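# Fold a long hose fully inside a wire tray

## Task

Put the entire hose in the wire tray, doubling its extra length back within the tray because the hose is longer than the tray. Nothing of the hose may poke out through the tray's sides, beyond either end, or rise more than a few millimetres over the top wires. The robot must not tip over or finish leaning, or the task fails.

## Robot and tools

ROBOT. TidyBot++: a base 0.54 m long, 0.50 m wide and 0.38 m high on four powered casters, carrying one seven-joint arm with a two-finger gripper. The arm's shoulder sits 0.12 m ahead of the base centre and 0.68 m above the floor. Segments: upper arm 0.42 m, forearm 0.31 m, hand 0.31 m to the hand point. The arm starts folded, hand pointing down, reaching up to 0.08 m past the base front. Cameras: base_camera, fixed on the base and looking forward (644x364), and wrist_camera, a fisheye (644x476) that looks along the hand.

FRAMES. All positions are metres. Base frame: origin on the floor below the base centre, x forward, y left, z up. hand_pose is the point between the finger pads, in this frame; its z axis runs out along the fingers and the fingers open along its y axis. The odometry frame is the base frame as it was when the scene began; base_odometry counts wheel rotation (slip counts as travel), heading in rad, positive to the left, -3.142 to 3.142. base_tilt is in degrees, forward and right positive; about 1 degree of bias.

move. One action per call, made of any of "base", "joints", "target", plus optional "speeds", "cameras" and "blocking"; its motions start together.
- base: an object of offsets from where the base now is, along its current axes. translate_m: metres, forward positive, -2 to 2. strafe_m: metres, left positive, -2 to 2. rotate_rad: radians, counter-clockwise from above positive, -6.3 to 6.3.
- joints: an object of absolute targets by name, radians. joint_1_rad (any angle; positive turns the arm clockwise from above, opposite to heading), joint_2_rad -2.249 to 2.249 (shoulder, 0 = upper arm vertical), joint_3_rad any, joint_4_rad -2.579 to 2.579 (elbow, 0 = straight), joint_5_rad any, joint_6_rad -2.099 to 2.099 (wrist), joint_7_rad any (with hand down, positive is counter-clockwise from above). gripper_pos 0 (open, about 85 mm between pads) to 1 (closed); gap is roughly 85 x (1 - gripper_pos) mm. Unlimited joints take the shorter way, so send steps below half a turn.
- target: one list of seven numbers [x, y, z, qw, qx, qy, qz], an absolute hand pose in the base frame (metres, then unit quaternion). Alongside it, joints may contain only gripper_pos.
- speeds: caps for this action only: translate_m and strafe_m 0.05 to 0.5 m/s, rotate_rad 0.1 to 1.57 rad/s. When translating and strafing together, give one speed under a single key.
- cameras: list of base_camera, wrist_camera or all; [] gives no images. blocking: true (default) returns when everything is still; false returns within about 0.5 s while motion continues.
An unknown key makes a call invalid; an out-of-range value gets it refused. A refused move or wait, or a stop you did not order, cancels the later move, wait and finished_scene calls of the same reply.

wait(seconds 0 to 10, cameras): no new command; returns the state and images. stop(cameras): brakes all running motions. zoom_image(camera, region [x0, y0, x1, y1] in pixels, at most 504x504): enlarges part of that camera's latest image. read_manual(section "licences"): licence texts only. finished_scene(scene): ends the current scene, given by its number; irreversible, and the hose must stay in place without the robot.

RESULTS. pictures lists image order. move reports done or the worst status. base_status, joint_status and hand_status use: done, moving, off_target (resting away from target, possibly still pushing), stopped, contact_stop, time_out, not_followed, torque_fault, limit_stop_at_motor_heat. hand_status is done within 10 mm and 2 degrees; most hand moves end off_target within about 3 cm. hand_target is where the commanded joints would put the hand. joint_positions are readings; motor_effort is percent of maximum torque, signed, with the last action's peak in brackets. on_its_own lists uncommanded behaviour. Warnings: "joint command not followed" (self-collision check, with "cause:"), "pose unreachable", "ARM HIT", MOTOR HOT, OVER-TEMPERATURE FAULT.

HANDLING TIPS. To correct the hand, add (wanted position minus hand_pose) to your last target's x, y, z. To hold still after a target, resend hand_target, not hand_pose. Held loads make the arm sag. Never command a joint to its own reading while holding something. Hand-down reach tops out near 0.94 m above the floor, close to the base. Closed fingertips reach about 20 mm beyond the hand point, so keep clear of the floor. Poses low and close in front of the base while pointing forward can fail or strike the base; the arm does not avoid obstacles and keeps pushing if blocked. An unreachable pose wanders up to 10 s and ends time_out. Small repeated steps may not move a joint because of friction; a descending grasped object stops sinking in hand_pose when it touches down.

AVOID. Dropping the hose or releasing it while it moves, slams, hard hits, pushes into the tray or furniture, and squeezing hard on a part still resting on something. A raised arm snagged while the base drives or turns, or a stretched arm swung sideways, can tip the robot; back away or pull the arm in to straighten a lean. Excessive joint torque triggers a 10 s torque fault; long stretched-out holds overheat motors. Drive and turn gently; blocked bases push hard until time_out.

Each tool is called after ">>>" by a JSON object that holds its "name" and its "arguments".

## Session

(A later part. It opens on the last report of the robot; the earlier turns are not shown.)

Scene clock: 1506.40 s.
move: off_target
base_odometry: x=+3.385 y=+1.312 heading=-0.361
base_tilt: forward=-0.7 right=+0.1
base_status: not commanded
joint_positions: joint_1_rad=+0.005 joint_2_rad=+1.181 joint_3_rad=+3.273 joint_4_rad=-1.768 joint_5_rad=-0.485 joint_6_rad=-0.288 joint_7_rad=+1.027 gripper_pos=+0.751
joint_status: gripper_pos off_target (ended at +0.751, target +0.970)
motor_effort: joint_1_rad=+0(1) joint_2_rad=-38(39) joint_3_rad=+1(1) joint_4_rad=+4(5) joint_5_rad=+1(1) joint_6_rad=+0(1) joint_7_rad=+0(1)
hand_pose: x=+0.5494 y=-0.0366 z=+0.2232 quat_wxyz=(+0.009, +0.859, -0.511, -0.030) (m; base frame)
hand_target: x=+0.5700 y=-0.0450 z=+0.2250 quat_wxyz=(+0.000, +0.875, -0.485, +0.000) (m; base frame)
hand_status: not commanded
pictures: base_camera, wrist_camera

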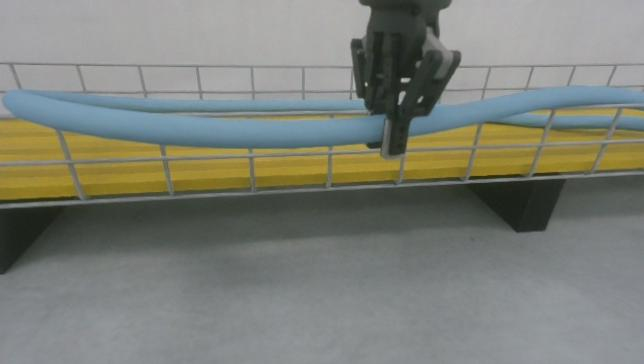

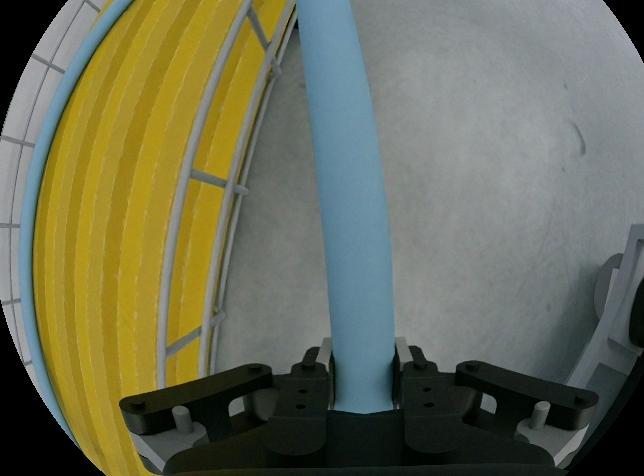

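>>> {"name": "move", "arguments": {"target": [0.59, -0.01, 0.40, 0, 0.77, -0.64, 0], "cameras": []}}

>>> {"name": "move", "arguments": {"target": [0.70, 0.0, 0.38, 0, 0.72, -0.694, 0], "base": {"translate_m": 0.04}, "cameras": []}}

>>> {"name": "move", "arguments": {"target": [0.74, 0.01, 0.20, 0, 0.71, -0.704, 0]}}

Scene clock: 1511.50 s.
move: off_target
base_odometry: x=+3.385 y=+1.312 heading=-0.361
base_tilt: forward=-0.8 right=+0.1
base_status: not commanded
joint_positions: joint_1_rad=-0.166 joint_2_rad=+0.851 joint_3_rad=+3.453 joint_4_rad=-1.781 joint_5_rad=-0.451 joint_6_rad=-0.566 joint_7_rad=+0.644 gripper_pos=+0.751
joint_status: not commanded
motor_effort: joint_1_rad=-2(2) joint_2_rad=-40(44) joint_3_rad=+1(3) joint_4_rad=+12(12) joint_5_rad=-1(1) joint_6_rad=+1(2) joint_7_rad=+0(1)
hand_pose: x=+0.5954 y=-0.0150 z=+0.3818 quat_wxyz=(-0.006, +0.779, -0.627, +0.005) (m; base frame)
hand_target: x=+0.5900 y=-0.0100 z=+0.4000 quat_wxyz=(+0.000, +0.769, -0.639, +0.000) (m; base frame)
hand_status: off_target (0.020 m and 2.0 deg from the pose sent, 0.183 m and 18.3 deg at the start)
pictures: none
No camera images: "cameras" was empty.

Scene clock: 1513.10 s.
move: off_target
base_odometry: x=+3.423 y=+1.298 heading=-0.360
base_tilt: forward=-0.7 right=+0.1
base_status: done
joint_positions: joint_1_rad=-0.172 joint_2_rad=+1.031 joint_3_rad=+3.454 joint_4_rad=-1.371 joint_5_rad=-0.412 joint_6_rad=-0.808 joint_7_rad=+0.372 gripper_pos=+0.751
joint_status: not commanded
motor_effort: joint_1_rad=+2(2) joint_2_rad=-46(47) joint_3_rad=+6(6) joint_4_rad=+15(16) joint_5_rad=+1(1) joint_6_rad=+4(4) joint_7_rad=-1(1)
hand_pose: x=+0.6936 y=+0.0128 z=+0.3642 quat_wxyz=(-0.009, +0.736, -0.676, -0.010) (m; base frame)
hand_target: x=+0.7000 y=+0.0000 z=+0.3800 quat_wxyz=(+0.000, +0.720, -0.694, +0.000) (m; base frame)
hand_status: off_target (0.021 m and 3.2 deg from the pose sent, 0.106 m and 10.3 deg at the start)
pictures: none
No camera images: "cameras" was empty.

Scene clock: 1515.00 s.
move: off_target
base_odometry: x=+3.423 y=+1.298 heading=-0.360
base_tilt: forward=-0.7 right=+0.1
base_status: not commanded
joint_positions: joint_1_rad=-0.165 joint_2_rad=+1.473 joint_3_rad=+3.442 joint_4_rad=-1.057 joint_5_rad=-0.412 joint_6_rad=-0.808 joint_7_rad=+0.308 gripper_pos=+0.751
joint_status: not commanded
motor_effort: joint_1_rad=+0(2) joint_2_rad=-53(57) joint_3_rad=+4(6) joint_4_rad=+14(16) joint_5_rad=-1(1) joint_6_rad=+2(5) joint_7_rad=-2(2)
hand_pose: x=+0.6786 y=+0.0124 z=+0.1656 quat_wxyz=(+0.055, +0.742, -0.667, -0.045) (m; base frame)
hand_target: x=+0.7400 y=+0.0100 z=+0.2000 quat_wxyz=(+0.000, +0.710, -0.704, +0.000) (m; base frame)
hand_status: off_target (0.070 m and 9.9 deg from the pose sent, 0.171 m and 4.6 deg at the start)
pictures: base_camera, wrist_camera

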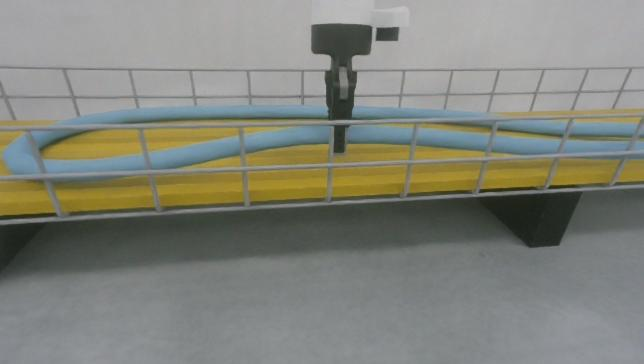

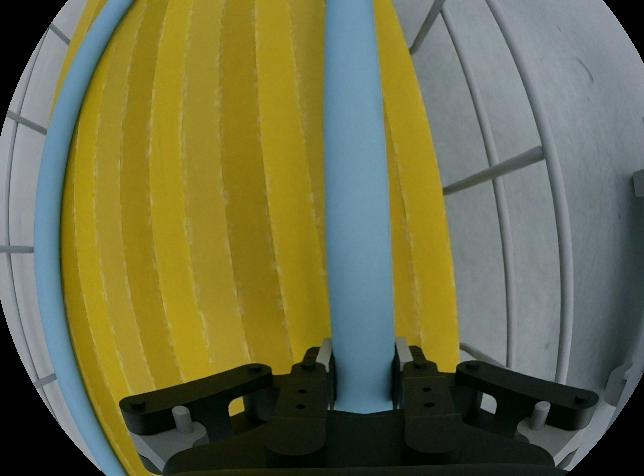

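>>> {"name": "move", "arguments": {"target": [0.74,0.01,0.18,0,0.71,-0.704,0], "cameras": []}}

>>> {"name": "move", "arguments": {"joints": {"gripper_pos":0.3}, "cameras": []}}

>>> {"name": "move", "arguments": {"target": [0.7,0.01,0.34,0,0.71,-0.704,0], "cameras": []}}

>>> {"name": "move", "arguments": {"target": [0.62,-0.1,0.56,0,0.999,-0.03,0]}}

Scene clock: 1524.97 s.
move: off_target
base_odometry: x=+3.423 y=+1.298 heading=-0.360
base_tilt: forward=-0.7 right=+0.1
base_status: not commanded
joint_positions: joint_1_rad=-0.163 joint_2_rad=+1.504 joint_3_rad=+3.442 joint_4_rad=-1.022 joint_5_rad=-0.412 joint_6_rad=-0.808 joint_7_rad=+0.306 gripper_pos=+0.751
joint_status: not commanded
motor_effort: joint_1_rad=+0(1) joint_2_rad=-53(55) joint_3_rad=+3(5) joint_4_rad=+13(15) joint_5_rad=-1(1) joint_6_rad=+2(3) joint_7_rad=-1(2)
hand_pose: x=+0.6822 y=+0.0125 z=+0.1533 quat_wxyz=(+0.054, +0.744, -0.665, -0.043) (m; base frame)
hand_target: x=+0.7400 y=+0.0100 z=+0.1800 quat_wxyz=(+0.000, +0.710, -0.704, +0.000) (m; base frame)
hand_status: off_target (0.064 m and 9.9 deg from the pose sent, 0.063 m and 9.9 deg at the start)
pictures: none
No camera images: "cameras" was empty.

Scene clock: 1525.87 s.
move: done
base_odometry: x=+3.423 y=+1.298 heading=-0.360
base_tilt: forward=-0.7 right=+0.1
base_status: not commanded
joint_positions: joint_1_rad=-0.150 joint_2_rad=+1.504 joint_3_rad=+3.442 joint_4_rad=-1.015 joint_5_rad=-0.412 joint_6_rad=-0.800 joint_7_rad=+0.290 gripper_pos=+0.300
joint_status: all done
motor_effort: joint_1_rad=-1(2) joint_2_rad=-51(53) joint_3_rad=+3(4) joint_4_rad=+12(14) joint_5_rad=+0(1) joint_6_rad=+0(3) joint_7_rad=+0(2)
hand_pose: x=+0.6885 y=+0.0057 z=+0.1539 quat_wxyz=(+0.050, +0.735, -0.675, -0.038) (m; base frame)
hand_target: x=+0.7400 y=+0.0100 z=+0.1800 quat_wxyz=(+0.000, +0.710, -0.704, +0.000) (m; base frame)
hand_status: not commanded
pictures: none
No camera images: "cameras" was empty.

Scene clock: 1527.50 s.
move: done
base_odometry: x=+3.423 y=+1.298 heading=-0.360
base_tilt: forward=-0.7 right=+0.0
base_status: not commanded
joint_positions: joint_1_rad=-0.163 joint_2_rad=+1.103 joint_3_rad=+3.448 joint_4_rad=-1.323 joint_5_rad=-0.412 joint_6_rad=-0.800 joint_7_rad=+0.290 gripper_pos=+0.300
joint_status: not commanded
motor_effort: joint_1_rad=+0(2) joint_2_rad=-45(54) joint_3_rad=+3(4) joint_4_rad=+11(12) joint_5_rad=+1(1) joint_6_rad=-1(2) joint_7_rad=+0(1)
hand_pose: x=+0.6967 y=+0.0094 z=+0.3321 quat_wxyz=(+0.001, +0.710, -0.704, -0.014) (m; base frame)
hand_target: x=+0.7000 y=+0.0100 z=+0.3400 quat_wxyz=(+0.000, +0.710, -0.704, +0.000) (m; base frame)
hand_status: done (0.009 m and 1.6 deg from the pose sent, 0.186 m and 8.4 deg at the start)
pictures: none
No camera images: "cameras" was empty.

Scene clock: 1529.80 s.
move: off_target
base_odometry: x=+3.423 y=+1.298 heading=-0.360
base_tilt: forward=-0.6 right=+0.1
base_status: not commanded
joint_positions: joint_1_rad=+0.155 joint_2_rad=+0.616 joint_3_rad=+3.207 joint_4_rad=-1.473 joint_5_rad=-0.065 joint_6_rad=-0.987 joint_7_rad=+1.670 gripper_pos=+0.300
joint_status: not commanded
motor_effort: joint_1_rad=-1(2) joint_2_rad=-37(47) joint_3_rad=-1(4) joint_4_rad=+15(16) joint_5_rad=+1(1) joint_6_rad=+0(1) joint_7_rad=+0(1)
hand_pose: x=+0.6480 y=-0.0980 z=+0.5590 quat_wxyz=(-0.003, +0.997, -0.071, +0.035) (m; base frame)
hand_target: x=+0.6200 y=-0.1000 z=+0.5600 quat_wxyz=(+0.000, +1.000, -0.030, +0.000) (m; base frame)
hand_status: off_target (0.028 m and 6.2 deg from the pose sent, 0.264 m and 86.0 deg at the start)
pictures: base_camera, wrist_camera

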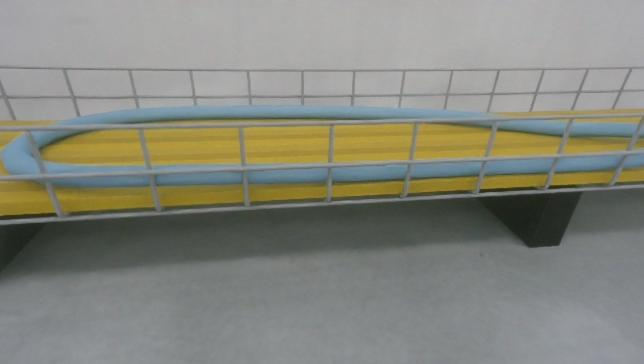

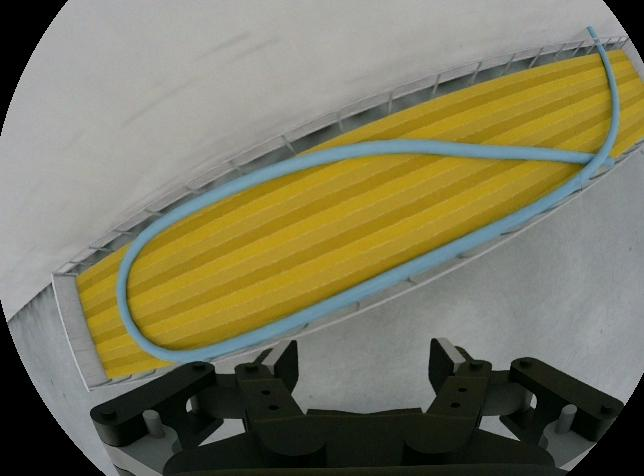

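>>> {"name": "move", "arguments": {"base": {"strafe_m":-0.95}}}

Scene clock: 1534.23 s.
move: done
base_odometry: x=+3.087 y=+0.409 heading=-0.360
base_tilt: forward=-0.6 right=+0.1
base_status: done
joint_positions: joint_1_rad=+0.166 joint_2_rad=+0.616 joint_3_rad=+3.200 joint_4_rad=-1.474 joint_5_rad=-0.059 joint_6_rad=-0.989 joint_7_rad=+1.673 gripper_pos=+0.300
joint_status: not commanded
motor_effort: joint_1_rad=+0(3) joint_2_rad=-37(38) joint_3_rad=+0(3) joint_4_rad=+15(16) joint_5_rad=+1(1) joint_6_rad=+0(1) joint_7_rad=+0(1)
hand_pose: x=+0.6461 y=-0.1011 z=+0.5586 quat_wxyz=(-0.003, +0.997, -0.070, +0.033) (m; base frame)
hand_target: x=+0.6200 y=-0.1000 z=+0.5600 quat_wxyz=(+0.000, +1.000, -0.030, +0.000) (m; base frame)
hand_status: not commanded
pictures: base_camera, wrist_camera

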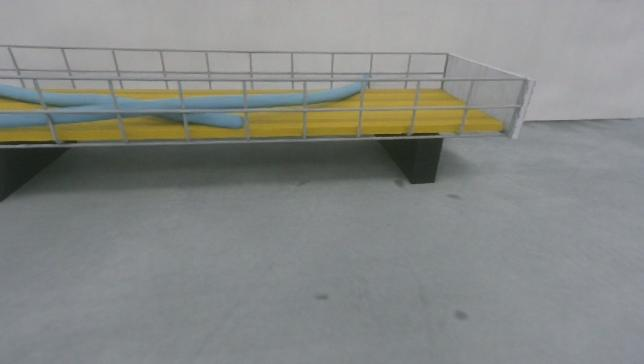

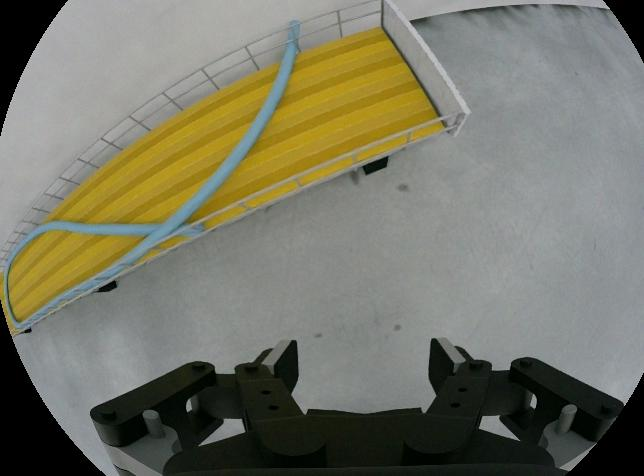

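>>> {"name": "zoom_image", "arguments": {"camera": "wrist_camera", "region": [220, 0, 400, 120]}}

>>> {"name": "zoom_image", "arguments": {"camera": "base_camera", "region": [280, 30, 460, 150]}}

Scaled by 2.800.

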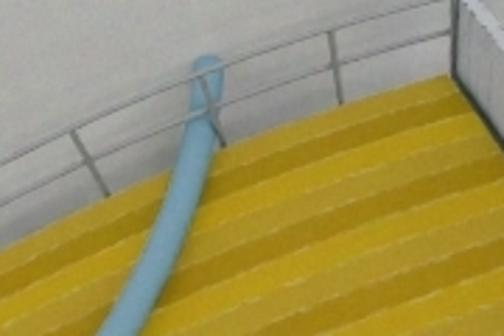

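Scaled by 2.800.

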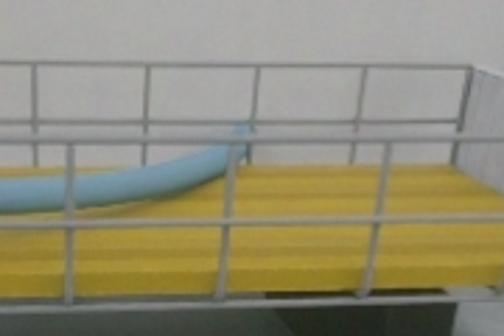

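>>> {"name": "move", "arguments": {"base": {"translate_m":0.22}, "target": [0.66,-0.04,0.46,0,0.96,-0.28,0]}}

Scene clock: 1547.67 s.
move: off_target
base_odometry: x=+3.294 y=+0.331 heading=-0.361
base_tilt: forward=-0.6 right=+0.1
base_status: done
joint_positions: joint_1_rad=+0.003 joint_2_rad=+0.822 joint_3_rad=+3.264 joint_4_rad=-1.472 joint_5_rad=-0.106 joint_6_rad=-0.923 joint_7_rad=+1.245 gripper_pos=+0.300
joint_status: not commanded
motor_effort: joint_1_rad=-1(3) joint_2_rad=-40(44) joint_3_rad=+0(2) joint_4_rad=+12(17) joint_5_rad=+1(1) joint_6_rad=-1(2) joint_7_rad=+0(1)
hand_pose: x=+0.6404 y=-0.0381 z=+0.4500 quat_wxyz=(+0.008, +0.970, -0.239, -0.034) (m; base frame)
hand_target: x=+0.6600 y=-0.0400 z=+0.4600 quat_wxyz=(+0.000, +0.960, -0.280, +0.000) (m; base frame)
hand_status: off_target (0.022 m and 6.3 deg from the pose sent, 0.117 m and 24.8 deg at the start)
pictures: base_camera, wrist_camera

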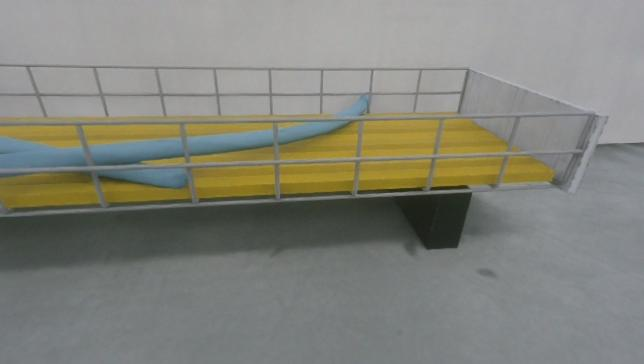

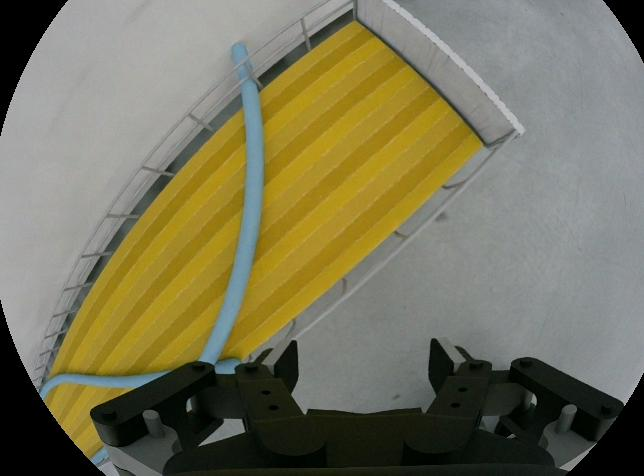

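>>> {"name": "move", "arguments": {"base": {"translate_m":0.05}, "target": [0.75,0.0,0.34,0,0.96,-0.28,0], "joints": {"gripper_pos":0.1}, "cameras": ["wrist_camera"]}}

Scene clock: 1555.50 s.
move: off_target
base_odometry: x=+3.340 y=+0.314 heading=-0.361
base_tilt: forward=-0.7 right=+0.1
base_status: done
joint_positions: joint_1_rad=-0.033 joint_2_rad=+1.179 joint_3_rad=+3.264 joint_4_rad=-1.098 joint_5_rad=-0.115 joint_6_rad=-0.923 joint_7_rad=+1.155 gripper_pos=+0.100
joint_status: all done
motor_effort: joint_1_rad=+0(2) joint_2_rad=-48(50) joint_3_rad=+0(1) joint_4_rad=+12(14) joint_5_rad=+1(1) joint_6_rad=-1(2) joint_7_rad=+0(1)
hand_pose: x=+0.7312 y=-0.0185 z=+0.3284 quat_wxyz=(+0.017, +0.968, -0.249, -0.023) (m; base frame)
hand_target: x=+0.7500 y=+0.0000 z=+0.3400 quat_wxyz=(+0.000, +0.960, -0.280, +0.000) (m; base frame)
hand_status: off_target (0.029 m and 4.9 deg from the pose sent, 0.160 m and 6.3 deg at the start)
pictures: wrist_camera

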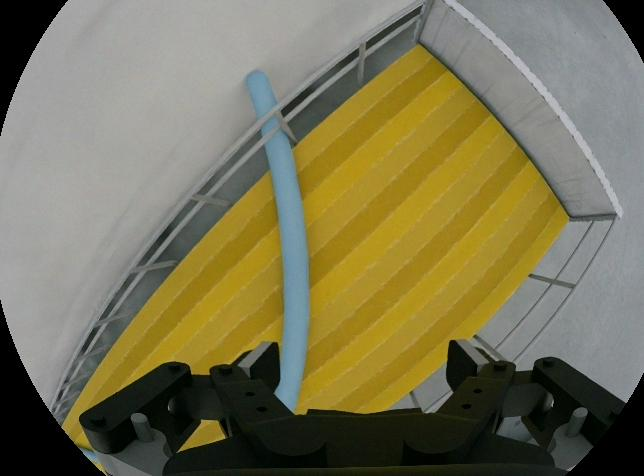

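>>> {"name": "move", "arguments": {"target": [0.79,0.035,0.25,0,0.96,-0.28,0], "cameras": ["wrist_camera"]}}

Scene clock: 1559.57 s.
move: off_target
base_odometry: x=+3.340 y=+0.314 heading=-0.361
base_tilt: forward=-0.7 right=+0.1
base_status: not commanded
joint_positions: joint_1_rad=-0.069 joint_2_rad=+1.439 joint_3_rad=+3.264 joint_4_rad=-0.779 joint_5_rad=-0.115 joint_6_rad=-0.923 joint_7_rad=+1.076 gripper_pos=+0.100
joint_status: not commanded
motor_effort: joint_1_rad=-1(1) joint_2_rad=-51(54) joint_3_rad=+0(1) joint_4_rad=+14(15) joint_5_rad=+1(1) joint_6_rad=+0(1) joint_7_rad=+0(1)
hand_pose: x=+0.7889 y=+0.0110 z=+0.2364 quat_wxyz=(+0.013, +0.967, -0.253, +0.007) (m; base frame)
hand_target: x=+0.7900 y=+0.0350 z=+0.2500 quat_wxyz=(+0.000, +0.960, -0.280, +0.000) (m; base frame)
hand_status: off_target (0.028 m and 3.7 deg from the pose sent, 0.112 m and 4.9 deg at the start)
pictures: wrist_camera

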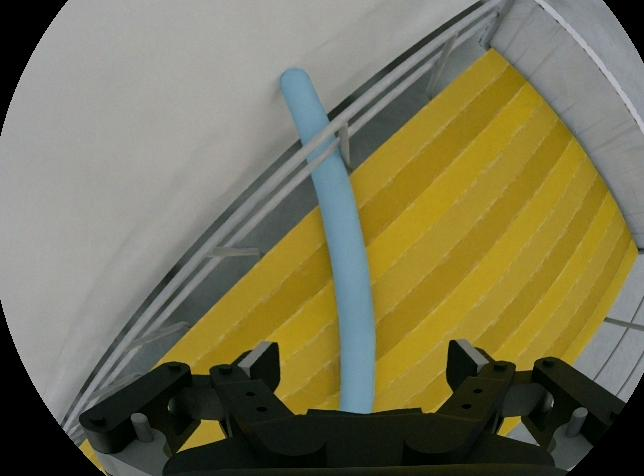

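>>> {"name": "move", "arguments": {"target": [0.79,0.035,0.19,0,0.96,-0.28,0], "cameras": ["wrist_camera"]}}

Scene clock: 1562.63 s.
move: off_target
base_odometry: x=+3.340 y=+0.314 heading=-0.361
base_tilt: forward=-0.7 right=+0.1
base_status: not commanded
joint_positions: joint_1_rad=-0.069 joint_2_rad=+1.569 joint_3_rad=+3.264 joint_4_rad=-0.672 joint_5_rad=-0.115 joint_6_rad=-0.923 joint_7_rad=+1.068 gripper_pos=+0.100
joint_status: not commanded
motor_effort: joint_1_rad=+0(1) joint_2_rad=-51(55) joint_3_rad=+0(1) joint_4_rad=+13(14) joint_5_rad=+1(1) joint_6_rad=+0(1) joint_7_rad=+0(1)
hand_pose: x=+0.7811 y=+0.0133 z=+0.1764 quat_wxyz=(+0.018, +0.968, -0.250, -0.004) (m; base frame)
hand_target: x=+0.7900 y=+0.0350 z=+0.1900 quat_wxyz=(+0.000, +0.960, -0.280, +0.000) (m; base frame)
hand_status: off_target (0.027 m and 4.1 deg from the pose sent, 0.052 m and 3.7 deg at the start)
pictures: wrist_camera

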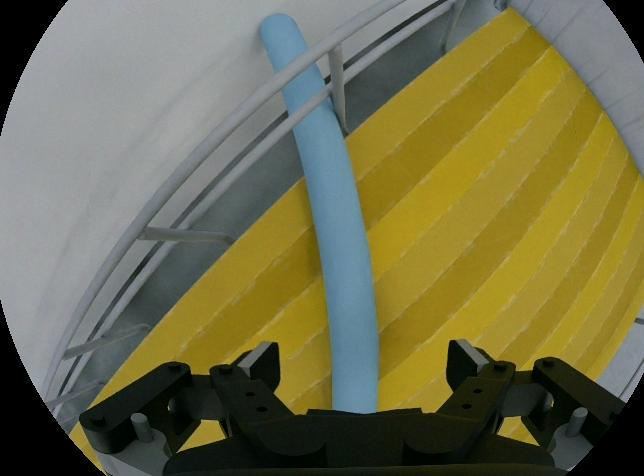

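>>> {"name": "move", "arguments": {"target": [0.79,0.035,0.178,0,0.96,-0.28,0], "cameras": []}}

>>> {"name": "move", "arguments": {"joints": {"gripper_pos":0.97}, "cameras": []}}

>>> {"name": "move", "arguments": {"target": [0.7,0.085,0.195,0,0.96,-0.28,0], "cameras": ["wrist_camera"]}}

Scene clock: 1566.37 s.
move: off_target
base_odometry: x=+3.340 y=+0.314 heading=-0.361
base_tilt: forward=-0.6 right=+0.2
base_status: not commanded
joint_positions: joint_1_rad=-0.069 joint_2_rad=+1.585 joint_3_rad=+3.264 joint_4_rad=-0.641 joint_5_rad=-0.115 joint_6_rad=-0.923 joint_7_rad=+1.065 gripper_pos=+0.100
joint_status: not commanded
motor_effort: joint_1_rad=+0(1) joint_2_rad=-51(53) joint_3_rad=+0(1) joint_4_rad=+13(14) joint_5_rad=+1(1) joint_6_rad=+0(1) joint_7_rad=+0(1)
hand_pose: x=+0.7883 y=+0.0147 z=+0.1732 quat_wxyz=(+0.015, +0.968, -0.250, +0.003) (m; base frame)
hand_target: x=+0.7900 y=+0.0350 z=+0.1780 quat_wxyz=(+0.000, +0.960, -0.280, +0.000) (m; base frame)
hand_status: off_target (0.021 m and 4.0 deg from the pose sent, 0.024 m and 4.1 deg at the start)
pictures: none
No camera images: "cameras" was empty.

Scene clock: 1567.40 s.
move: done
base_odometry: x=+3.340 y=+0.314 heading=-0.361
base_tilt: forward=-0.7 right=+0.1
base_status: not commanded
joint_positions: joint_1_rad=-0.069 joint_2_rad=+1.585 joint_3_rad=+3.264 joint_4_rad=-0.641 joint_5_rad=-0.115 joint_6_rad=-0.923 joint_7_rad=+1.065 gripper_pos=+0.970
joint_status: all done
motor_effort: joint_1_rad=+0(1) joint_2_rad=-51(52) joint_3_rad=+1(1) joint_4_rad=+13(14) joint_5_rad=+1(1) joint_6_rad=+0(1) joint_7_rad=+1(1)
hand_pose: x=+0.7883 y=+0.0147 z=+0.1732 quat_wxyz=(+0.015, +0.968, -0.250, +0.003) (m; base frame)
hand_target: x=+0.7900 y=+0.0350 z=+0.1780 quat_wxyz=(+0.000, +0.960, -0.280, +0.000) (m; base frame)
hand_status: not commanded
pictures: none
No camera images: "cameras" was empty.

Scene clock: 1569.17 s.
move: off_target
base_odometry: x=+3.340 y=+0.314 heading=-0.361
base_tilt: forward=-0.7 right=+0.1
base_status: not commanded
joint_positions: joint_1_rad=-0.188 joint_2_rad=+1.397 joint_3_rad=+3.264 joint_4_rad=-1.171 joint_5_rad=-0.198 joint_6_rad=-0.665 joint_7_rad=+1.065 gripper_pos=+0.970
joint_status: not commanded
motor_effort: joint_1_rad=-1(2) joint_2_rad=-46(51) joint_3_rad=+1(2) joint_4_rad=+9(13) joint_5_rad=+1(1) joint_6_rad=-1(2) joint_7_rad=+0(1)
hand_pose: x=+0.6753 y=+0.0722 z=+0.1806 quat_wxyz=(+0.016, +0.968, -0.250, -0.037) (m; base frame)
hand_target: x=+0.7000 y=+0.0850 z=+0.1950 quat_wxyz=(+0.000, +0.960, -0.280, +0.000) (m; base frame)
hand_status: off_target (0.031 m and 5.8 deg from the pose sent, 0.115 m and 4.0 deg at the start)
pictures: wrist_camera

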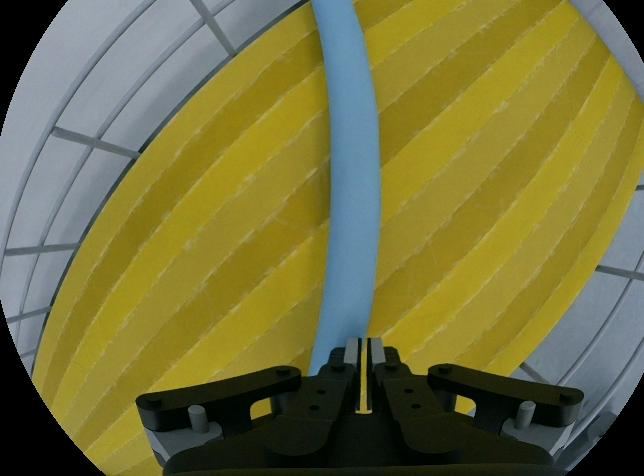

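>>> {"name": "move", "arguments": {"target": [0.73,0.07,0.24,0,0.96,-0.28,0], "joints": {"gripper_pos":0.2}, "cameras": []}}

>>> {"name": "move", "arguments": {"target": [0.78,0.04,0.2,0,0.96,-0.28,0], "cameras": []}}

>>> {"name": "move", "arguments": {"target": [0.79,0.035,0.145,0,0.96,-0.28,0], "cameras": ["wrist_camera"]}}

Scene clock: 1573.77 s.
move: off_target
base_odometry: x=+3.340 y=+0.314 heading=-0.361
base_tilt: forward=-0.7 right=+0.1
base_status: not commanded
joint_positions: joint_1_rad=-0.187 joint_2_rad=+1.331 joint_3_rad=+3.264 joint_4_rad=-1.106 joint_5_rad=-0.199 joint_6_rad=-0.698 joint_7_rad=+1.065 gripper_pos=+0.200
joint_status: all done
motor_effort: joint_1_rad=+0(1) joint_2_rad=-48(50) joint_3_rad=+0(1) joint_4_rad=+12(12) joint_5_rad=+1(1) joint_6_rad=+0(1) joint_7_rad=+0(1)
hand_pose: x=+0.7317 y=+0.0849 z=+0.2313 quat_wxyz=(-0.007, +0.969, -0.247, +0.006) (m; base frame)
hand_target: x=+0.7300 y=+0.0700 z=+0.2400 quat_wxyz=(+0.000, +0.960, -0.280, +0.000) (m; base frame)
hand_status: off_target (0.017 m and 4.1 deg from the pose sent, 0.081 m and 5.8 deg at the start)
pictures: none
No camera images: "cameras" was empty.

Scene clock: 1575.47 s.
move: off_target
base_odometry: x=+3.340 y=+0.314 heading=-0.361
base_tilt: forward=-0.7 right=+0.1
base_status: not commanded
joint_positions: joint_1_rad=-0.116 joint_2_rad=+1.508 joint_3_rad=+3.264 joint_4_rad=-0.771 joint_5_rad=-0.187 joint_6_rad=-0.823 joint_7_rad=+1.065 gripper_pos=+0.200
joint_status: not commanded
motor_effort: joint_1_rad=-1(2) joint_2_rad=-51(53) joint_3_rad=+0(1) joint_4_rad=+13(14) joint_5_rad=+1(1) joint_6_rad=+0(1) joint_7_rad=+0(1)
hand_pose: x=+0.7909 y=+0.0576 z=+0.1932 quat_wxyz=(-0.016, +0.966, -0.256, +0.020) (m; base frame)
hand_target: x=+0.7800 y=+0.0400 z=+0.2000 quat_wxyz=(+0.000, +0.960, -0.280, +0.000) (m; base frame)
hand_status: off_target (0.022 m and 4.1 deg from the pose sent, 0.073 m and 4.1 deg at the start)
pictures: none
No camera images: "cameras" was empty.

Scene clock: 1576.67 s.
move: off_target
base_odometry: x=+3.340 y=+0.314 heading=-0.361
base_tilt: forward=-0.7 right=+0.1
base_status: not commanded
joint_positions: joint_1_rad=-0.104 joint_2_rad=+1.650 joint_3_rad=+3.262 joint_4_rad=-0.547 joint_5_rad=-0.172 joint_6_rad=-0.876 joint_7_rad=+1.056 gripper_pos=+0.200
joint_status: not commanded
motor_effort: joint_1_rad=+1(5) joint_2_rad=-48(52) joint_3_rad=+1(2) joint_4_rad=+12(14) joint_5_rad=+2(3) joint_6_rad=+0(1) joint_7_rad=+1(1)
hand_pose: x=+0.8143 y=+0.0581 z=+0.1538 quat_wxyz=(-0.019, +0.968, -0.249, +0.033) (m; base frame)
hand_target: x=+0.7900 y=+0.0350 z=+0.1450 quat_wxyz=(+0.000, +0.960, -0.280, +0.000) (m; base frame)
hand_status: off_target (0.035 m and 5.7 deg from the pose sent, 0.053 m and 4.1 deg at the start)
pictures: wrist_camera

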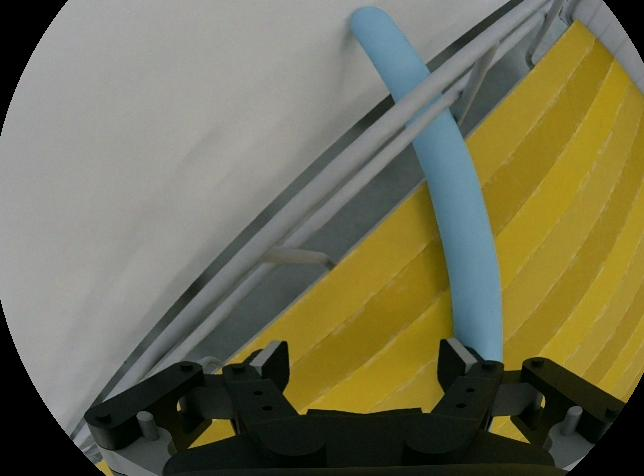

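>>> {"name": "move", "arguments": {"target": [0.78,0.02,0.23,0,0.96,-0.28,0], "cameras": []}}

>>> {"name": "move", "arguments": {"target": [0.775,-0.013,0.2,0,0.96,-0.28,0], "cameras": ["wrist_camera"]}}

Scene clock: 1580.53 s.
move: off_target
base_odometry: x=+3.340 y=+0.314 heading=-0.361
base_tilt: forward=-0.7 right=+0.1
base_status: not commanded
joint_positions: joint_1_rad=-0.090 joint_2_rad=+1.452 joint_3_rad=+3.262 joint_4_rad=-0.802 joint_5_rad=-0.172 joint_6_rad=-0.877 joint_7_rad=+1.056 gripper_pos=+0.200
joint_status: not commanded
motor_effort: joint_1_rad=-1(2) joint_2_rad=-51(53) joint_3_rad=-1(1) joint_4_rad=+14(15) joint_5_rad=+1(2) joint_6_rad=+0(1) joint_7_rad=+0(1)
hand_pose: x=+0.7856 y=+0.0381 z=+0.2219 quat_wxyz=(-0.009, +0.963, -0.270, +0.006) (m; base frame)
hand_target: x=+0.7800 y=+0.0200 z=+0.2300 quat_wxyz=(+0.000, +0.960, -0.280, +0.000) (m; base frame)
hand_status: off_target (0.021 m and 1.7 deg from the pose sent, 0.092 m and 5.7 deg at the start)
pictures: none
No camera images: "cameras" was empty.

Scene clock: 1581.43 s.
move: off_target
base_odometry: x=+3.340 y=+0.314 heading=-0.361
base_tilt: forward=-0.7 right=+0.1
base_status: not commanded
joint_positions: joint_1_rad=-0.029 joint_2_rad=+1.498 joint_3_rad=+3.262 joint_4_rad=-0.801 joint_5_rad=-0.172 joint_6_rad=-0.875 joint_7_rad=+1.067 gripper_pos=+0.200
joint_status: not commanded
motor_effort: joint_1_rad=-1(3) joint_2_rad=-51(53) joint_3_rad=+0(2) joint_4_rad=+12(14) joint_5_rad=+1(1) joint_6_rad=-1(1) joint_7_rad=+0(1)
hand_pose: x=+0.7663 y=-0.0035 z=+0.1924 quat_wxyz=(-0.002, +0.955, -0.295, -0.013) (m; base frame)
hand_target: x=+0.7750 y=-0.0130 z=+0.2000 quat_wxyz=(+0.000, +0.960, -0.280, +0.000) (m; base frame)
hand_status: off_target (0.015 m and 2.3 deg from the pose sent, 0.057 m and 1.7 deg at the start)
pictures: wrist_camera

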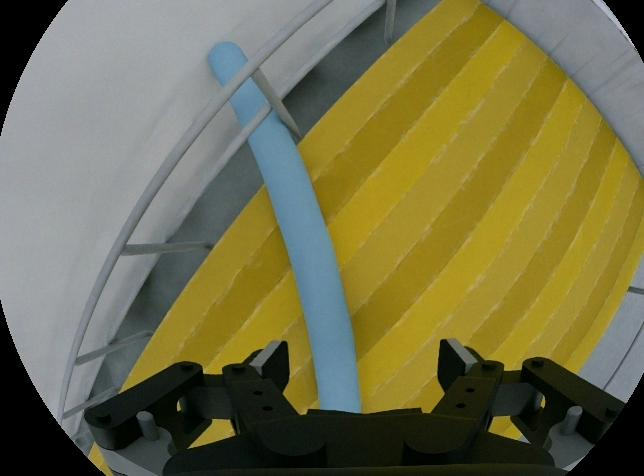

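>>> {"name": "move", "arguments": {"target": [0.785,0.0,0.145,0,0.968,-0.25,0], "cameras": ["wrist_camera"]}}

Scene clock: 1584.57 s.
move: off_target
base_odometry: x=+3.340 y=+0.314 heading=-0.361
base_tilt: forward=-0.7 right=+0.1
base_status: not commanded
joint_positions: joint_1_rad=-0.029 joint_2_rad=+1.649 joint_3_rad=+3.262 joint_4_rad=-0.607 joint_5_rad=-0.163 joint_6_rad=-0.875 joint_7_rad=+1.067 gripper_pos=+0.200
joint_status: not commanded
motor_effort: joint_1_rad=+0(1) joint_2_rad=-52(53) joint_3_rad=+0(1) joint_4_rad=+13(14) joint_5_rad=+1(1) joint_6_rad=+0(1) joint_7_rad=+1(1)
hand_pose: x=+0.7873 y=+0.0005 z=+0.1387 quat_wxyz=(-0.005, +0.960, -0.281, +0.007) (m; base frame)
hand_target: x=+0.7850 y=+0.0000 z=+0.1450 quat_wxyz=(+0.000, +0.968, -0.250, +0.000) (m; base frame)
hand_status: off_target (0.007 m and 3.8 deg from the pose sent, 0.051 m and 5.5 deg at the start)
pictures: wrist_camera

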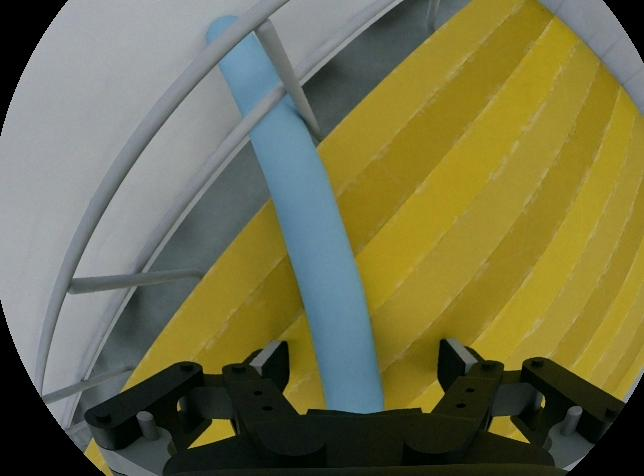

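>>> {"name": "move", "arguments": {"joints": {"gripper_pos":0.97}, "cameras": []}}

>>> {"name": "move", "arguments": {"target": [0.71,0.035,0.165,0,0.968,-0.25,0], "cameras": ["wrist_camera"]}}

Scene clock: 1587.20 s.
move: off_target
base_odometry: x=+3.340 y=+0.314 heading=-0.361
base_tilt: forward=-0.7 right=+0.1
base_status: not commanded
joint_positions: joint_1_rad=-0.030 joint_2_rad=+1.640 joint_3_rad=+3.254 joint_4_rad=-0.602 joint_5_rad=-0.152 joint_6_rad=-0.877 joint_7_rad=+1.068 gripper_pos=+0.745
joint_status: gripper_pos off_target (ended at +0.745, target +0.970)
motor_effort: joint_1_rad=+1(3) joint_2_rad=-49(51) joint_3_rad=+0(2) joint_4_rad=+12(15) joint_5_rad=+1(2) joint_6_rad=+2(4) joint_7_rad=+0(1)
hand_pose: x=+0.7937 y=+0.0033 z=+0.1457 quat_wxyz=(-0.006, +0.961, -0.276, +0.012) (m; base frame)
hand_target: x=+0.7850 y=+0.0000 z=+0.1450 quat_wxyz=(+0.000, +0.968, -0.250, +0.000) (m; base frame)
hand_status: not commanded
pictures: none
No camera images: "cameras" was empty.

Scene clock: 1588.93 s.
move: off_target
base_odometry: x=+3.340 y=+0.314 heading=-0.361
base_tilt: forward=-0.6 right=+0.1
base_status: not commanded
joint_positions: joint_1_rad=-0.065 joint_2_rad=+1.450 joint_3_rad=+3.255 joint_4_rad=-1.077 joint_5_rad=-0.152 joint_6_rad=-0.631 joint_7_rad=+1.082 gripper_pos=+0.745
joint_status: not commanded
motor_effort: joint_1_rad=-4(5) joint_2_rad=-44(49) joint_3_rad=-4(5) joint_4_rad=+5(13) joint_5_rad=-2(2) joint_6_rad=-5(5) joint_7_rad=-1(2)
hand_pose: x=+0.7158 y=+0.0013 z=+0.1646 quat_wxyz=(+0.013, +0.961, -0.277, -0.001) (m; base frame)
hand_target: x=+0.7100 y=+0.0350 z=+0.1650 quat_wxyz=(+0.000, +0.968, -0.250, +0.000) (m; base frame)
hand_status: off_target (0.034 m and 3.5 deg from the pose sent, 0.092 m and 3.5 deg at the start)
pictures: wrist_camera

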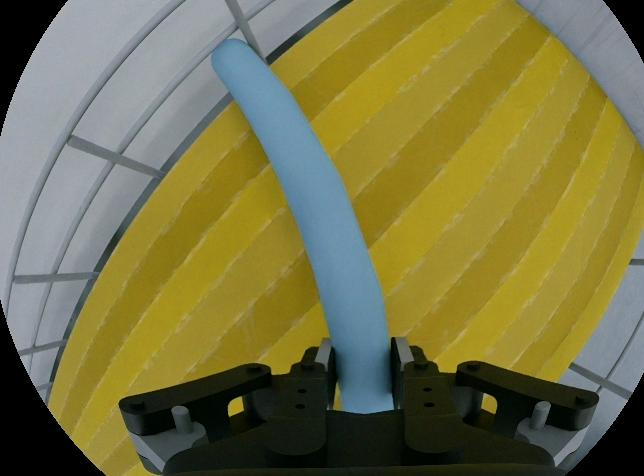

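>>> {"name": "move", "arguments": {"target": [0.68,0.0,0.19,0,0.906,-0.423,0], "cameras": []}}

>>> {"name": "move", "arguments": {"target": [0.68,0.0,0.19,0,0.82,-0.573,0], "cameras": ["wrist_camera"]}}

Scene clock: 1593.37 s.
move: off_target
base_odometry: x=+3.340 y=+0.314 heading=-0.361
base_tilt: forward=-0.7 right=+0.1
base_status: not commanded
joint_positions: joint_1_rad=-0.065 joint_2_rad=+1.362 joint_3_rad=+3.319 joint_4_rad=-1.270 joint_5_rad=-0.287 joint_6_rad=-0.557 joint_7_rad=+0.996 gripper_pos=+0.746
joint_status: not commanded
motor_effort: joint_1_rad=-6(7) joint_2_rad=-43(45) joint_3_rad=-5(5) joint_4_rad=+5(6) joint_5_rad=-1(2) joint_6_rad=-5(6) joint_7_rad=+0(2)
hand_pose: x=+0.6782 y=-0.0227 z=+0.1858 quat_wxyz=(+0.016, +0.922, -0.387, -0.007) (m; base frame)
hand_target: x=+0.6800 y=+0.0000 z=+0.1900 quat_wxyz=(+0.000, +0.906, -0.423, +0.000) (m; base frame)
hand_status: off_target (0.023 m and 4.9 deg from the pose sent, 0.044 m and 17.9 deg at the start)
pictures: none
No camera images: "cameras" was empty.

Scene clock: 1594.47 s.
move: off_target
base_odometry: x=+3.340 y=+0.314 heading=-0.361
base_tilt: forward=-0.7 right=+0.1
base_status: not commanded
joint_positions: joint_1_rad=-0.080 joint_2_rad=+1.362 joint_3_rad=+3.375 joint_4_rad=-1.284 joint_5_rad=-0.391 joint_6_rad=-0.556 joint_7_rad=+0.733 gripper_pos=+0.746
joint_status: not commanded
motor_effort: joint_1_rad=-5(6) joint_2_rad=-44(45) joint_3_rad=-3(4) joint_4_rad=+7(7) joint_5_rad=-2(2) joint_6_rad=-4(5) joint_7_rad=-1(1)
hand_pose: x=+0.6767 y=-0.0320 z=+0.1863 quat_wxyz=(+0.017, +0.840, -0.543, -0.001) (m; base frame)
hand_target: x=+0.6800 y=+0.0000 z=+0.1900 quat_wxyz=(+0.000, +0.820, -0.573, +0.000) (m; base frame)
hand_status: off_target (0.032 m and 4.5 deg from the pose sent, 0.023 m and 24.4 deg at the start)
pictures: wrist_camera

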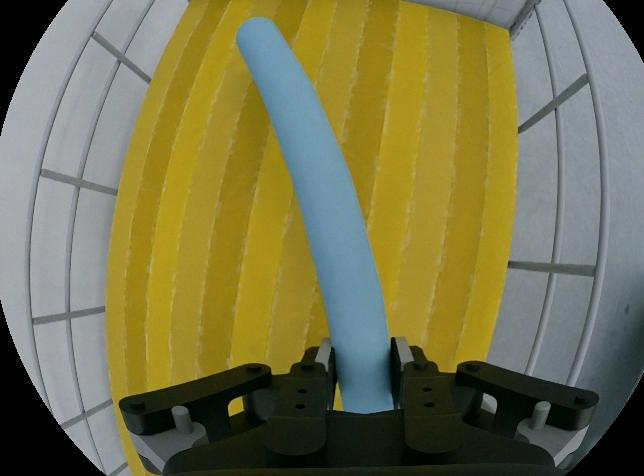

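>>> {"name": "move", "arguments": {"target": [0.7,0.0,0.185,0,0.766,-0.643,0], "cameras": []}}

>>> {"name": "move", "arguments": {"target": [0.7,0.0,0.165,0,0.766,-0.643,0], "cameras": []}}

>>> {"name": "move", "arguments": {"joints": {"gripper_pos":0.4}, "cameras": []}}

>>> {"name": "move", "arguments": {"target": [0.7,-0.02,0.34,0,0.766,-0.643,0], "cameras": []}}

>>> {"name": "move", "arguments": {"target": [0.64,-0.05,0.52,0,0.95,-0.31,0]}}

Scene clock: 1600.13 s.
move: off_target
base_odometry: x=+3.340 y=+0.314 heading=-0.361
base_tilt: forward=-0.7 right=+0.1
base_status: not commanded
joint_positions: joint_1_rad=-0.098 joint_2_rad=+1.396 joint_3_rad=+3.394 joint_4_rad=-1.213 joint_5_rad=-0.414 joint_6_rad=-0.565 joint_7_rad=+0.557 gripper_pos=+0.746
joint_status: not commanded
motor_effort: joint_1_rad=-3(5) joint_2_rad=-47(47) joint_3_rad=+0(3) joint_4_rad=+9(10) joint_5_rad=-1(2) joint_6_rad=-1(4) joint_7_rad=-1(2)
hand_pose: x=+0.7008 y=-0.0255 z=+0.1790 quat_wxyz=(+0.008, +0.792, -0.610, +0.015) (m; base frame)
hand_target: x=+0.7000 y=+0.0000 z=+0.1850 quat_wxyz=(+0.000, +0.766, -0.643, +0.000) (m; base frame)
hand_status: off_target (0.026 m and 5.2 deg from the pose sent, 0.040 m and 14.4 deg at the start)
pictures: none
No camera images: "cameras" was empty.

Scene clock: 1600.93 s.
move: off_target
base_odometry: x=+3.340 y=+0.314 heading=-0.361
base_tilt: forward=-0.7 right=+0.1
base_status: not commanded
joint_positions: joint_1_rad=-0.098 joint_2_rad=+1.440 joint_3_rad=+3.397 joint_4_rad=-1.177 joint_5_rad=-0.417 joint_6_rad=-0.565 joint_7_rad=+0.552 gripper_pos=+0.746
joint_status: not commanded
motor_effort: joint_1_rad=-3(4) joint_2_rad=-46(48) joint_3_rad=-1(2) joint_4_rad=+8(10) joint_5_rad=-1(2) joint_6_rad=-2(2) joint_7_rad=-1(2)
hand_pose: x=+0.6989 y=-0.0265 z=+0.1595 quat_wxyz=(+0.012, +0.793, -0.610, +0.013) (m; base frame)
hand_target: x=+0.7000 y=+0.0000 z=+0.1650 quat_wxyz=(+0.000, +0.766, -0.643, +0.000) (m; base frame)
hand_status: off_target (0.027 m and 5.3 deg from the pose sent, 0.029 m and 5.2 deg at the start)
pictures: none
No camera images: "cameras" was empty.

Scene clock: 1601.80 s.
move: done
base_odometry: x=+3.340 y=+0.314 heading=-0.361
base_tilt: forward=-0.7 right=+0.1
base_status: not commanded
joint_positions: joint_1_rad=-0.109 joint_2_rad=+1.440 joint_3_rad=+3.397 joint_4_rad=-1.177 joint_5_rad=-0.437 joint_6_rad=-0.565 joint_7_rad=+0.541 gripper_pos=+0.400
joint_status: all done
motor_effort: joint_1_rad=+0(4) joint_2_rad=-46(47) joint_3_rad=+3(4) joint_4_rad=+9(9) joint_5_rad=+1(2) joint_6_rad=+0(2) joint_7_rad=+0(1)
hand_pose: x=+0.7001 y=-0.0170 z=+0.1594 quat_wxyz=(+0.007, +0.787, -0.617, +0.011) (m; base frame)
hand_target: x=+0.7000 y=+0.0000 z=+0.1650 quat_wxyz=(+0.000, +0.766, -0.643, +0.000) (m; base frame)
hand_status: not commanded
pictures: none
No camera images: "cameras" was empty.

Scene clock: 1603.50 s.
move: off_target
base_odometry: x=+3.340 y=+0.314 heading=-0.361
base_tilt: forward=-0.7 right=+0.1
base_status: not commanded
joint_positions: joint_1_rad=-0.109 joint_2_rad=+1.097 joint_3_rad=+3.418 joint_4_rad=-1.322 joint_5_rad=-0.414 joint_6_rad=-0.714 joint_7_rad=+0.535 gripper_pos=+0.400
joint_status: not commanded
motor_effort: joint_1_rad=-1(1) joint_2_rad=-45(50) joint_3_rad=+3(4) joint_4_rad=+12(12) joint_5_rad=+0(1) joint_6_rad=+0(1) joint_7_rad=+0(1)
hand_pose: x=+0.7235 y=-0.0124 z=+0.3347 quat_wxyz=(-0.029, +0.778, -0.628, +0.019) (m; base frame)
hand_target: x=+0.7000 y=-0.0200 z=+0.3400 quat_wxyz=(+0.000, +0.766, -0.643, +0.000) (m; base frame)
hand_status: off_target (0.025 m and 4.5 deg from the pose sent, 0.181 m and 4.2 deg at the start)
pictures: none
No camera images: "cameras" was empty.

Scene clock: 1605.43 s.
move: off_target
base_odometry: x=+3.340 y=+0.314 heading=-0.361
base_tilt: forward=-0.7 right=+0.1
base_status: not commanded
joint_positions: joint_1_rad=-0.020 joint_2_rad=+0.693 joint_3_rad=+3.329 joint_4_rad=-1.479 joint_5_rad=-0.161 joint_6_rad=-0.913 joint_7_rad=+1.075 gripper_pos=+0.400
joint_status: not commanded
motor_effort: joint_1_rad=-1(1) joint_2_rad=-38(47) joint_3_rad=+1(3) joint_4_rad=+15(15) joint_5_rad=+0(1) joint_6_rad=+1(1) joint_7_rad=+1(1)
hand_pose: x=+0.6681 y=-0.0466 z=+0.5191 quat_wxyz=(-0.012, +0.937, -0.347, +0.034) (m; base frame)
hand_target: x=+0.6400 y=-0.0500 z=+0.5200 quat_wxyz=(+0.000, +0.951, -0.310, +0.000) (m; base frame)
hand_status: off_target (0.028 m and 6.1 deg from the pose sent, 0.207 m and 41.9 deg at the start)
pictures: base_camera, wrist_camera

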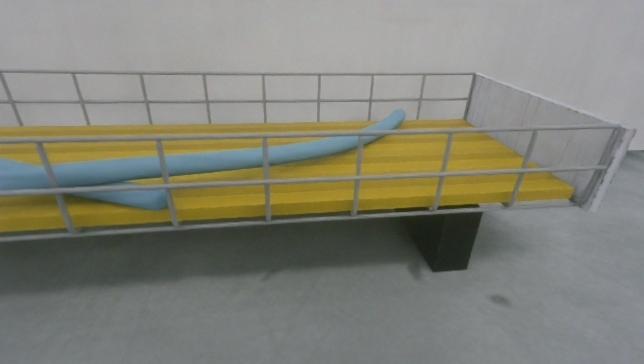

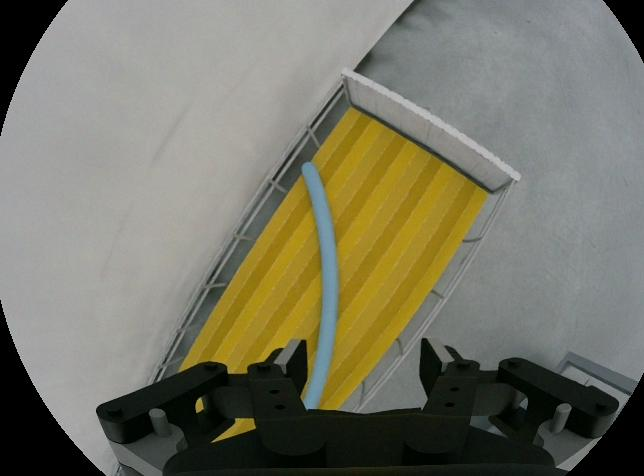

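>>> {"name": "move", "arguments": {"base": {"translate_m":-0.3}, "target": [0.62,-0.1,0.56,0,0.999,-0.03,0], "cameras": []}}

>>> {"name": "move", "arguments": {"base": {"strafe_m":0.6}}}

Scene clock: 1609.90 s.
move: off_target
base_odometry: x=+3.059 y=+0.419 heading=-0.361
base_tilt: forward=-0.7 right=+0.1
base_status: done
joint_positions: joint_1_rad=+0.158 joint_2_rad=+0.618 joint_3_rad=+3.207 joint_4_rad=-1.485 joint_5_rad=-0.063 joint_6_rad=-0.995 joint_7_rad=+1.672 gripper_pos=+0.400
joint_status: not commanded
motor_effort: joint_1_rad=+0(4) joint_2_rad=-37(41) joint_3_rad=+0(3) joint_4_rad=+15(16) joint_5_rad=+0(1) joint_6_rad=+0(1) joint_7_rad=+1(1)
hand_pose: x=+0.6392 y=-0.0985 z=+0.5541 quat_wxyz=(-0.004, +0.997, -0.071, +0.023) (m; base frame)
hand_target: x=+0.6200 y=-0.1000 z=+0.5600 quat_wxyz=(+0.000, +1.000, -0.030, +0.000) (m; base frame)
hand_status: off_target (0.020 m and 5.5 deg from the pose sent, 0.083 m and 37.4 deg at the start)
pictures: none
No camera images: "cameras" was empty.

Scene clock: 1612.40 s.
move: done
base_odometry: x=+3.271 y=+0.981 heading=-0.360
base_tilt: forward=-0.7 right=+0.1
base_status: done
joint_positions: joint_1_rad=+0.165 joint_2_rad=+0.618 joint_3_rad=+3.197 joint_4_rad=-1.485 joint_5_rad=-0.059 joint_6_rad=-0.995 joint_7_rad=+1.673 gripper_pos=+0.400
joint_status: not commanded
motor_effort: joint_1_rad=-1(3) joint_2_rad=-37(38) joint_3_rad=-1(2) joint_4_rad=+15(16) joint_5_rad=+1(1) joint_6_rad=+0(1) joint_7_rad=+0(1)
hand_pose: x=+0.6390 y=-0.0982 z=+0.5540 quat_wxyz=(-0.005, +0.997, -0.069, +0.023) (m; base frame)
hand_target: x=+0.6200 y=-0.1000 z=+0.5600 quat_wxyz=(+0.000, +1.000, -0.030, +0.000) (m; base frame)
hand_status: not commanded
pictures: base_camera, wrist_camera

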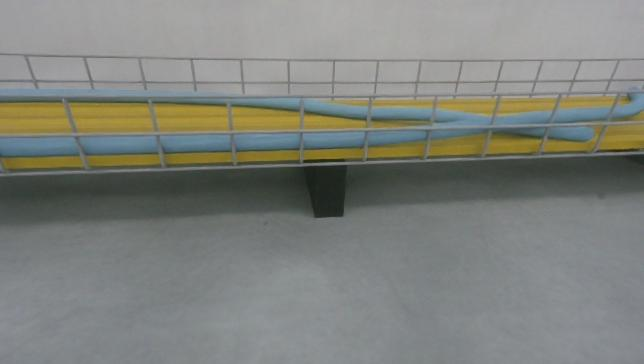

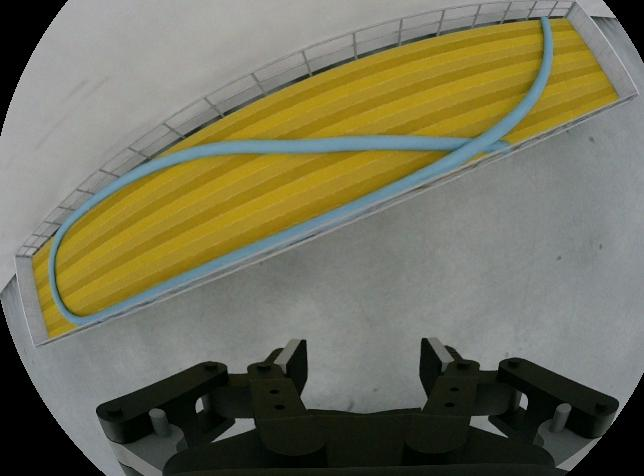

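>>> {"name": "zoom_image", "arguments": {"camera": "wrist_camera", "region": [430, 0, 640, 180]}}

>>> {"name": "move", "arguments": {"base": {"strafe_m":-0.35}}}

>>> {"name": "zoom_image", "arguments": {"camera": "base_camera", "region": [400, 40, 580, 160]}}

Scaled by 2.400.

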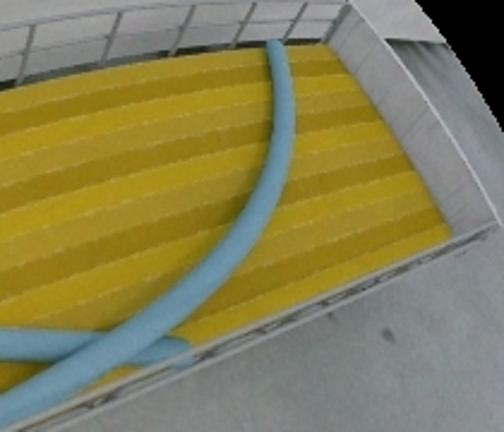

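Scene clock: 1616.57 s.
move: done
base_odometry: x=+3.148 y=+0.653 heading=-0.361
base_tilt: forward=-0.7 right=+0.1
base_status: done
joint_positions: joint_1_rad=+0.177 joint_2_rad=+0.618 joint_3_rad=+3.193 joint_4_rad=-1.485 joint_5_rad=-0.055 joint_6_rad=-0.995 joint_7_rad=+1.673 gripper_pos=+0.400
joint_status: not commanded
motor_effort: joint_1_rad=+0(4) joint_2_rad=-36(38) joint_3_rad=-1(3) joint_4_rad=+15(16) joint_5_rad=+0(1) joint_6_rad=+0(1) joint_7_rad=+1(1)
hand_pose: x=+0.6379 y=-0.1034 z=+0.5540 quat_wxyz=(-0.005, +0.997, -0.072, +0.023) (m; base frame)
hand_target: x=+0.6200 y=-0.1000 z=+0.5600 quat_wxyz=(+0.000, +1.000, -0.030, +0.000) (m; base frame)
hand_status: not commanded
pictures: base_camera, wrist_camera

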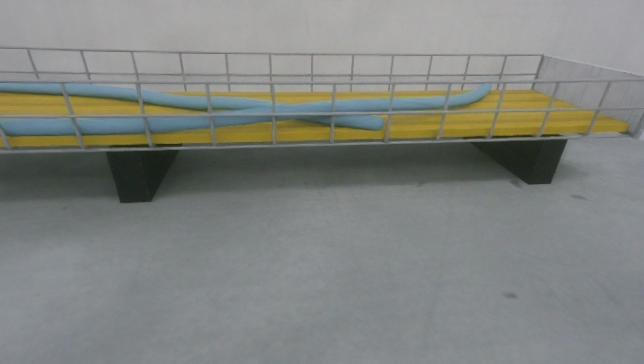

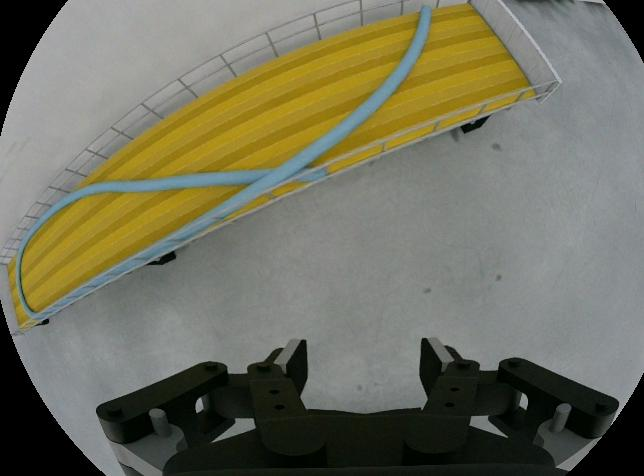

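Scaled by 2.800.

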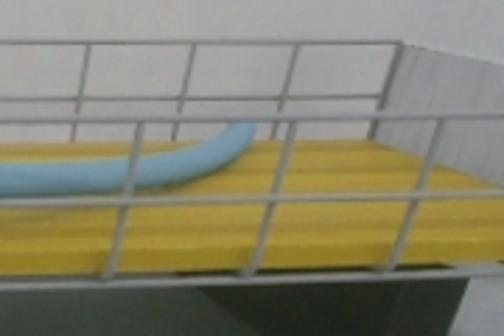

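>>> {"name": "zoom_image", "arguments": {"camera": "wrist_camera", "region": [380, 0, 480, 70]}}

Scaled by 5.040.

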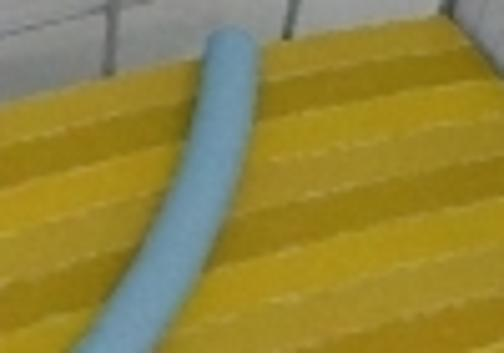

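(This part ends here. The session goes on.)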